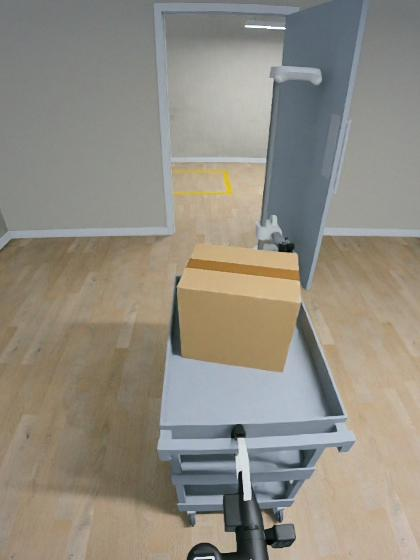

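Request:
move --blocking false --r2 '{"base":{"translate_m":0.03,"strafe_m":-0.26},"pace":"slow"}' --cameras '[]'

Request:
wait --seconds 5 --cameras '[]'

Request:
move --blocking false --r2 '{"base":{"translate_m":0.28,"strafe_m":0.1},"pace":"slow"}' --cameras '[]'

Request:
wait --seconds 5 --cameras '["r2_head_camera"]'

Scene clock: 711.03 s.
move: r2 moving
r1: as last shown
r1.lidar_m: 1.23 0.31 0.25 - 0.25 0.25 0.54 1.21 1.20 2.76 2.92 1.21
r1.servo_current: wrist_yaw_rad=39(65) wrist_pitch_rad=39(46) wrist_roll_rad=46(65) gripper_m=46(46)
r1.contact_limits: strafe_m 0.6
r1.wrist_depth_mm: - 135 - - 370 237 174 / - 120 142 - 379 228 174 / - 125 165 - 389 242 176 / 109 135 210 - 389 230 177 / 215 - - - 394 232 177 / 1025 1205 193 1182 191 233 178 / 759 750 750 153 362 208 178
r2.base_odometry: x=-1.340 y=-0.585 heading=-2.880
r2.turned_by_wheels: +0.000
r2.turned_by_imu: +0.000
r2.base_tilt: forward=-0.7 right=+0.0
r2.lidar_m: 0.38 3.06 2.26 2.18 2.27 2.87 2.78 2.90 2.66 2.55 2.68 0.40
r2.base_status: translate_m moving; strafe_m moving
r2.joint_positions: lift_m=+0.690 arm_m=+0.000 wrist_yaw_rad=-0.002 wrist_pitch_rad=+0.005 wrist_roll_rad=+1.569 gripper_m=-0.037
r2.joint_status: not commanded
r2.measured_speeds: translate_m=+0.007 strafe_m=-0.052 rotate_rad=+0.003 lift_m=+0.000 arm_m=+0.000 wrist_yaw_rad=+0.028 wrist_pitch_rad=+0.000 wrist_roll_rad=+0.000
r2.motor_effort: lift_m=+19(19) arm_m=+4(4) wheel_0=+11(13) wheel_1=-5(7) wheel_2=-10(11)
r2.servo_current: wrist_yaw_rad=59(59) wrist_pitch_rad=46(52) wrist_roll_rad=46(52) gripper_m=111(111)
r2.hand_pose: x=+0.4591 y=-0.0880 z=+0.8668 quat_wxyz=(+0.708, +0.707, +0.001, -0.002) (m; r2's base frame)
r2.wrist_depth_mm: - - - 162 222 1618 - / - - - 163 222 707 - / - 427 424 164 224 831 - / - 442 439 165 226 820 - / - 469 459 167 228 - - / - - 185 168 178 - - / - - - - 231 1464 484
pictures: none
No camera images: "cameras" was empty.

Scene clock: 714.37 s.
earlier move: r2 done
r1.base_odometry: x=-2.037 y=-0.303 heading=-2.350
r1.turned_by_wheels: +0.000
r1.turned_by_imu: +0.000
r1.base_tilt: forward=-1.6 right=+1.3
r1.lidar_m: 1.20 0.35 0.25 - 0.25 0.25 0.53 1.26 1.17 2.78 2.91 1.17
r1.base_status: not commanded
r1.joint_positions: lift_m=+0.124 arm_m=+0.000 wrist_yaw_rad=+3.196 wrist_pitch_rad=+0.002 wrist_roll_rad=+0.000 gripper_m=+0.056
r1.joint_status: not commanded
r1.measured_speeds: all 0
r1.motor_effort: lift_m=+19(20) arm_m=+4(4) wheel_0=-7(8) wheel_1=+7(7) wheel_2=+0(0)
r1.servo_current: wrist_yaw_rad=33(78) wrist_pitch_rad=46(46) wrist_roll_rad=33(65) gripper_m=39(46)
r1.contact_limits: strafe_m 0.6
r1.hand_pose: x=-0.1219 y=+0.0716 z=+0.3019 quat_wxyz=(-0.027, -0.001, +0.000, +1.000) (m; r1's base frame)
r1.wrist_depth_mm: - 134 - - 375 236 173 / - 120 143 - 384 229 175 / - 125 166 - 389 242 176 / 109 135 211 - 389 231 177 / 215 - - - 394 232 178 / 1008 1205 193 1160 191 232 178 / 750 750 759 153 362 207 178
r2.base_odometry: x=-1.432 y=-0.355 heading=-2.879
r2.turned_by_wheels: +0.000
r2.turned_by_imu: +0.002
r2.base_tilt: forward=-0.7 right=+0.1
r2.lidar_m: 0.36 0.39 2.53 2.41 2.54 2.92 2.81 2.92 2.42 2.32 2.44 0.42
r2.base_status: done
r2.joint_positions: lift_m=+0.690 arm_m=+0.000 wrist_yaw_rad=+0.006 wrist_pitch_rad=+0.005 wrist_roll_rad=+1.569 gripper_m=-0.037
r2.joint_status: not commanded
r2.measured_speeds: all 0
r2.motor_effort: lift_m=+19(19) arm_m=+4(4) wheel_0=+7(17) wheel_1=-6(8) wheel_2=-2(11)
r2.servo_current: wrist_yaw_rad=39(65) wrist_pitch_rad=46(52) wrist_roll_rad=52(65) gripper_m=91(111)
r2.hand_pose: x=+0.4598 y=-0.0856 z=+0.8668 quat_wxyz=(+0.708, +0.707, +0.004, +0.001) (m; r2's base frame)
r2.wrist_depth_mm: - - - - - 1661 1138 / - - 1808 179 229 1366 1098 / - - - 177 238 1366 264 / - - - 232 235 820 - / - 439 427 172 232 820 - / - 433 185 169 178 - - / - - 439 - 226 - -
wait: 3.33 of 5 s (r2 has come to rest)
pictures: none
No camera images: "cameras" was empty.

Scene clock: 714.87 s.
move: r2 moving
r1: as last shown
r1.lidar_m: 1.16 0.34 0.25 - 0.25 0.25 0.52 1.23 1.18 2.74 2.95 1.15
r1.servo_current: wrist_yaw_rad=39(52) wrist_pitch_rad=39(52) wrist_roll_rad=46(52) gripper_m=46(46)
r1.contact_limits: strafe_m 0.6
r1.wrist_depth_mm: - 134 - - 377 237 173 / - 121 143 - 384 227 176 / - 125 166 - 387 242 176 / 109 136 211 - 392 231 177 / 216 - - - 394 232 179 / 1008 1205 193 1182 191 233 178 / 759 750 750 153 366 207 178
r2.base_odometry: x=-1.442 y=-0.362 heading=-2.879
r2.turned_by_wheels: +0.000
r2.turned_by_imu: +0.000
r2.base_tilt: forward=-0.7 right=+0.1
r2.lidar_m: 0.36 0.34 2.51 2.43 2.55 2.93 2.81 2.92 2.39 2.33 2.44 0.45
r2.base_status: translate_m moving; strafe_m moving
r2.joint_positions: lift_m=+0.690 arm_m=+0.000 wrist_yaw_rad=+0.000 wrist_pitch_rad=+0.005 wrist_roll_rad=+1.569 gripper_m=-0.037
r2.joint_status: not commanded
r2.measured_speeds: translate_m=+0.048 strafe_m=+0.016 rotate_rad=-0.005 lift_m=+0.000 arm_m=+0.000 wrist_yaw_rad=-0.040 wrist_pitch_rad=+0.000 wrist_roll_rad=+0.000
r2.motor_effort: lift_m=+19(19) arm_m=+4(4) wheel_0=+3(11) wheel_1=+8(8) wheel_2=-12(12)
r2.servo_current: wrist_yaw_rad=46(65) wrist_pitch_rad=39(46) wrist_roll_rad=52(52) gripper_m=98(111)
r2.hand_pose: x=+0.4592 y=-0.0875 z=+0.8668 quat_wxyz=(+0.708, +0.707, +0.001, -0.002) (m; r2's base frame)
r2.wrist_depth_mm: - - - - - 1618 1138 / - - 1863 184 231 1397 1098 / - - - 179 241 1397 387 / - - - 234 237 831 - / - 580 427 172 231 820 - / - 430 183 167 178 - - / - 436 430 - 223 - -
pictures: none
No camera images: "cameras" was empty.

Scene clock: 718.57 s.
earlier move: r2 done
r1.base_odometry: x=-2.037 y=-0.303 heading=-2.350
r1.turned_by_wheels: +0.000
r1.turned_by_imu: +0.000
r1.base_tilt: forward=-1.6 right=+1.3
r1.lidar_m: 0.90 0.36 0.25 - 0.25 0.25 0.53 1.21 1.18 2.78 2.92 0.89
r1.base_status: not commanded
r1.joint_positions: lift_m=+0.124 arm_m=+0.000 wrist_yaw_rad=+3.196 wrist_pitch_rad=+0.002 wrist_roll_rad=+0.000 gripper_m=+0.056
r1.joint_status: not commanded
r1.measured_speeds: all 0
r1.motor_effort: lift_m=+19(20) arm_m=+4(4) wheel_0=-7(8) wheel_1=+7(7) wheel_2=+0(0)
r1.servo_current: wrist_yaw_rad=46(78) wrist_pitch_rad=39(52) wrist_roll_rad=46(72) gripper_m=46(52)
r1.contact_limits: strafe_m 0.6
r1.hand_pose: x=-0.1219 y=+0.0716 z=+0.3019 quat_wxyz=(-0.027, -0.001, +0.000, +1.000) (m; r1's base frame)
r1.wrist_depth_mm: - 135 - - 375 237 174 / - 121 143 - 384 228 175 / - 125 165 - 389 242 176 / 109 135 210 - 392 231 177 / 215 - - - 394 232 178 / 1008 1182 193 1182 191 233 178 / 750 759 741 153 362 208 178
r2.base_odometry: x=-1.676 y=-0.523 heading=-2.879
r2.turned_by_wheels: +0.000
r2.turned_by_imu: -0.001
r2.base_tilt: forward=-0.7 right=+0.1
r2.lidar_m: 0.40 0.45 2.42 2.30 2.45 3.18 3.10 3.20 2.50 2.43 2.55 0.41
r2.base_status: done
r2.joint_positions: lift_m=+0.690 arm_m=+0.000 wrist_yaw_rad=-0.013 wrist_pitch_rad=+0.005 wrist_roll_rad=+1.569 gripper_m=-0.037
r2.joint_status: not commanded
r2.measured_speeds: all 0
r2.motor_effort: lift_m=+19(19) arm_m=+4(4) wheel_0=+1(11) wheel_1=+4(9) wheel_2=-7(21)
r2.servo_current: wrist_yaw_rad=78(91) wrist_pitch_rad=39(52) wrist_roll_rad=52(59) gripper_m=98(111)
r2.hand_pose: x=+0.4581 y=-0.0913 z=+0.8668 quat_wxyz=(+0.708, +0.707, -0.003, -0.006) (m; r2's base frame)
r2.wrist_depth_mm: - - - 143 149 209 211 / - - - 148 207 609 - / - - 521 152 211 - - / - 424 421 158 220 820 - / - 462 452 163 225 - - / - - 183 168 178 - - / - - 521 - - 559 -
wait: 3.70 of 5 s (r2 has come to rest)
pictures: r2_head_camera
Images, in order (width x height): r2_head_camera 420x560.

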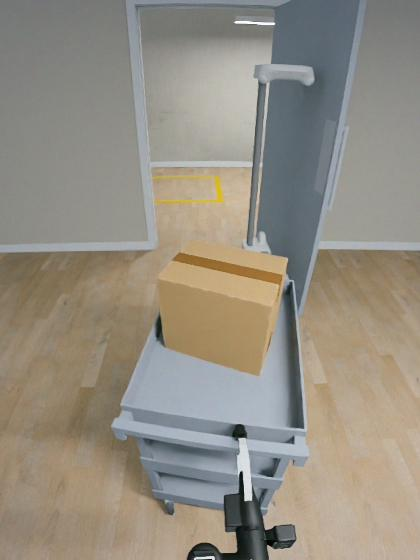

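Request:
move --blocking false --r2 '{"base":{"translate_m":-0.8,"strafe_m":-0.3},"pace":"default"}' --cameras '[]'

Request:
wait --seconds 7 --cameras '["r2_head_camera"]'

Scene clock: 736.83 s.
move: r2 moving
r1: as last shown
r1.lidar_m: 0.93 0.33 0.25 - 0.25 0.25 0.52 1.23 1.19 2.77 2.92 0.94
r1.motor_effort: lift_m=+20(20) arm_m=+4(4) wheel_0=-8(8) wheel_1=+7(7) wheel_2=+0(0)
r1.servo_current: wrist_yaw_rad=59(59) wrist_pitch_rad=46(52) wrist_roll_rad=59(59) gripper_m=46(46)
r1.contact_limits: strafe_m 0.6
r1.wrist_depth_mm: - 135 - - 375 237 174 / - 121 142 - 382 229 174 / - 125 166 - 387 243 176 / 109 135 210 - 389 231 178 / 216 - - - 392 233 178 / 1025 1229 193 1182 190 233 178 / 759 759 768 153 364 207 178
r2.base_odometry: x=-1.649 y=-0.504 heading=-2.879
r2.turned_by_wheels: +0.000
r2.turned_by_imu: +0.001
r2.base_tilt: forward=-0.6 right=+0.0
r2.lidar_m: 0.40 0.46 2.42 2.32 2.45 3.16 3.07 3.18 2.49 2.41 2.51 0.40
r2.base_status: translate_m moving; strafe_m moving
r2.joint_positions: lift_m=+0.690 arm_m=+0.000 wrist_yaw_rad=+0.000 wrist_pitch_rad=+0.005 wrist_roll_rad=+1.569 gripper_m=-0.037
r2.joint_status: not commanded
r2.measured_speeds: translate_m=-0.123 strafe_m=-0.048 rotate_rad=-0.001 lift_m=+0.000 arm_m=+0.000 wrist_yaw_rad=+0.000 wrist_pitch_rad=+0.000 wrist_roll_rad=+0.000
r2.motor_effort: lift_m=+19(19) arm_m=-4(4) wheel_0=-7(9) wheel_1=-12(12) wheel_2=+18(18)
r2.servo_current: wrist_yaw_rad=39(78) wrist_pitch_rad=46(46) wrist_roll_rad=59(59) gripper_m=91(98)
r2.hand_pose: x=+0.4593 y=-0.0875 z=+0.8667 quat_wxyz=(+0.708, +0.707, +0.002, -0.002) (m; r2's base frame)
r2.wrist_depth_mm: - - - 142 145 208 209 / - 1921 - 147 206 750 - / - - 517 152 213 - - / - 430 424 158 219 842 - / - 466 452 163 226 - - / - - 183 169 179 - - / - - 525 - 241 549 -
pictures: none
No camera images: "cameras" was empty.

Scene clock: 740.60 s.
earlier move: r2 done
r1.base_odometry: x=-2.037 y=-0.303 heading=-2.350
r1.turned_by_wheels: +0.000
r1.turned_by_imu: +0.000
r1.base_tilt: forward=-1.6 right=+1.3
r1.lidar_m: 1.80 0.35 0.25 - 0.25 0.26 0.53 1.21 1.19 2.76 2.93 1.77
r1.base_status: not commanded
r1.joint_positions: lift_m=+0.124 arm_m=+0.000 wrist_yaw_rad=+3.196 wrist_pitch_rad=+0.002 wrist_roll_rad=+0.000 gripper_m=+0.056
r1.joint_status: not commanded
r1.measured_speeds: all 0
r1.motor_effort: lift_m=+19(20) arm_m=+4(4) wheel_0=-8(8) wheel_1=+7(7) wheel_2=+0(0)
r1.servo_current: wrist_yaw_rad=33(65) wrist_pitch_rad=39(52) wrist_roll_rad=46(65) gripper_m=39(52)
r1.contact_limits: strafe_m 0.6
r1.hand_pose: x=-0.1219 y=+0.0716 z=+0.3019 quat_wxyz=(-0.027, -0.001, +0.000, +1.000) (m; r1's base frame)
r1.wrist_depth_mm: - 134 - - 375 236 173 / - 120 143 - 382 228 174 / - 125 166 - 387 243 175 / 109 136 211 - 389 231 177 / 215 - - - 394 233 177 / 991 1205 193 1160 191 231 179 / 750 759 759 153 362 207 178
r2.base_odometry: x=-0.981 y=-0.026 heading=-2.880
r2.turned_by_wheels: +0.000
r2.turned_by_imu: +0.004
r2.base_tilt: forward=-0.7 right=+0.1
r2.lidar_m: 0.26 0.25 2.72 2.59 2.74 2.36 2.27 2.38 2.19 2.11 2.19 0.48
r2.base_status: done
r2.joint_positions: lift_m=+0.690 arm_m=+0.000 wrist_yaw_rad=+0.004 wrist_pitch_rad=+0.005 wrist_roll_rad=+1.569 gripper_m=-0.037
r2.joint_status: not commanded
r2.measured_speeds: all 0
r2.motor_effort: lift_m=+19(19) arm_m=-4(4) wheel_0=-3(11) wheel_1=-2(13) wheel_2=+1(24)
r2.servo_current: wrist_yaw_rad=39(78) wrist_pitch_rad=46(52) wrist_roll_rad=39(59) gripper_m=91(104)
r2.hand_pose: x=+0.4596 y=-0.0864 z=+0.8667 quat_wxyz=(+0.708, +0.707, +0.003, +0.000) (m; r2's base frame)
r2.wrist_depth_mm: - - - - - 1618 1138 / - - - - - 1618 1182 / - - - 241 - 1537 1182 / - - - 211 283 307 312 / - - - 187 249 1618 1160 / - - 183 165 178 1576 - / - - 379 - 206 - -
wait: 3.77 of 7 s (r2 has come to rest)
pictures: r2_head_camera
Images, in order (width x height): r2_head_camera 420x560.

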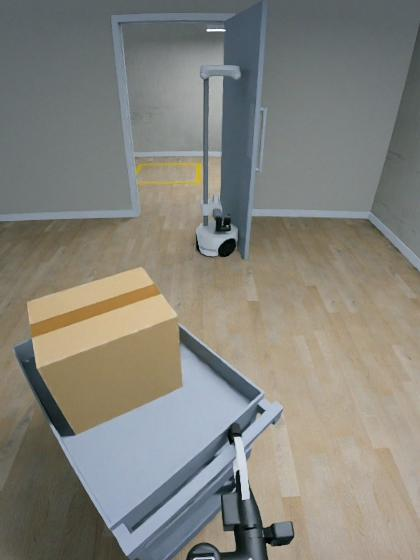

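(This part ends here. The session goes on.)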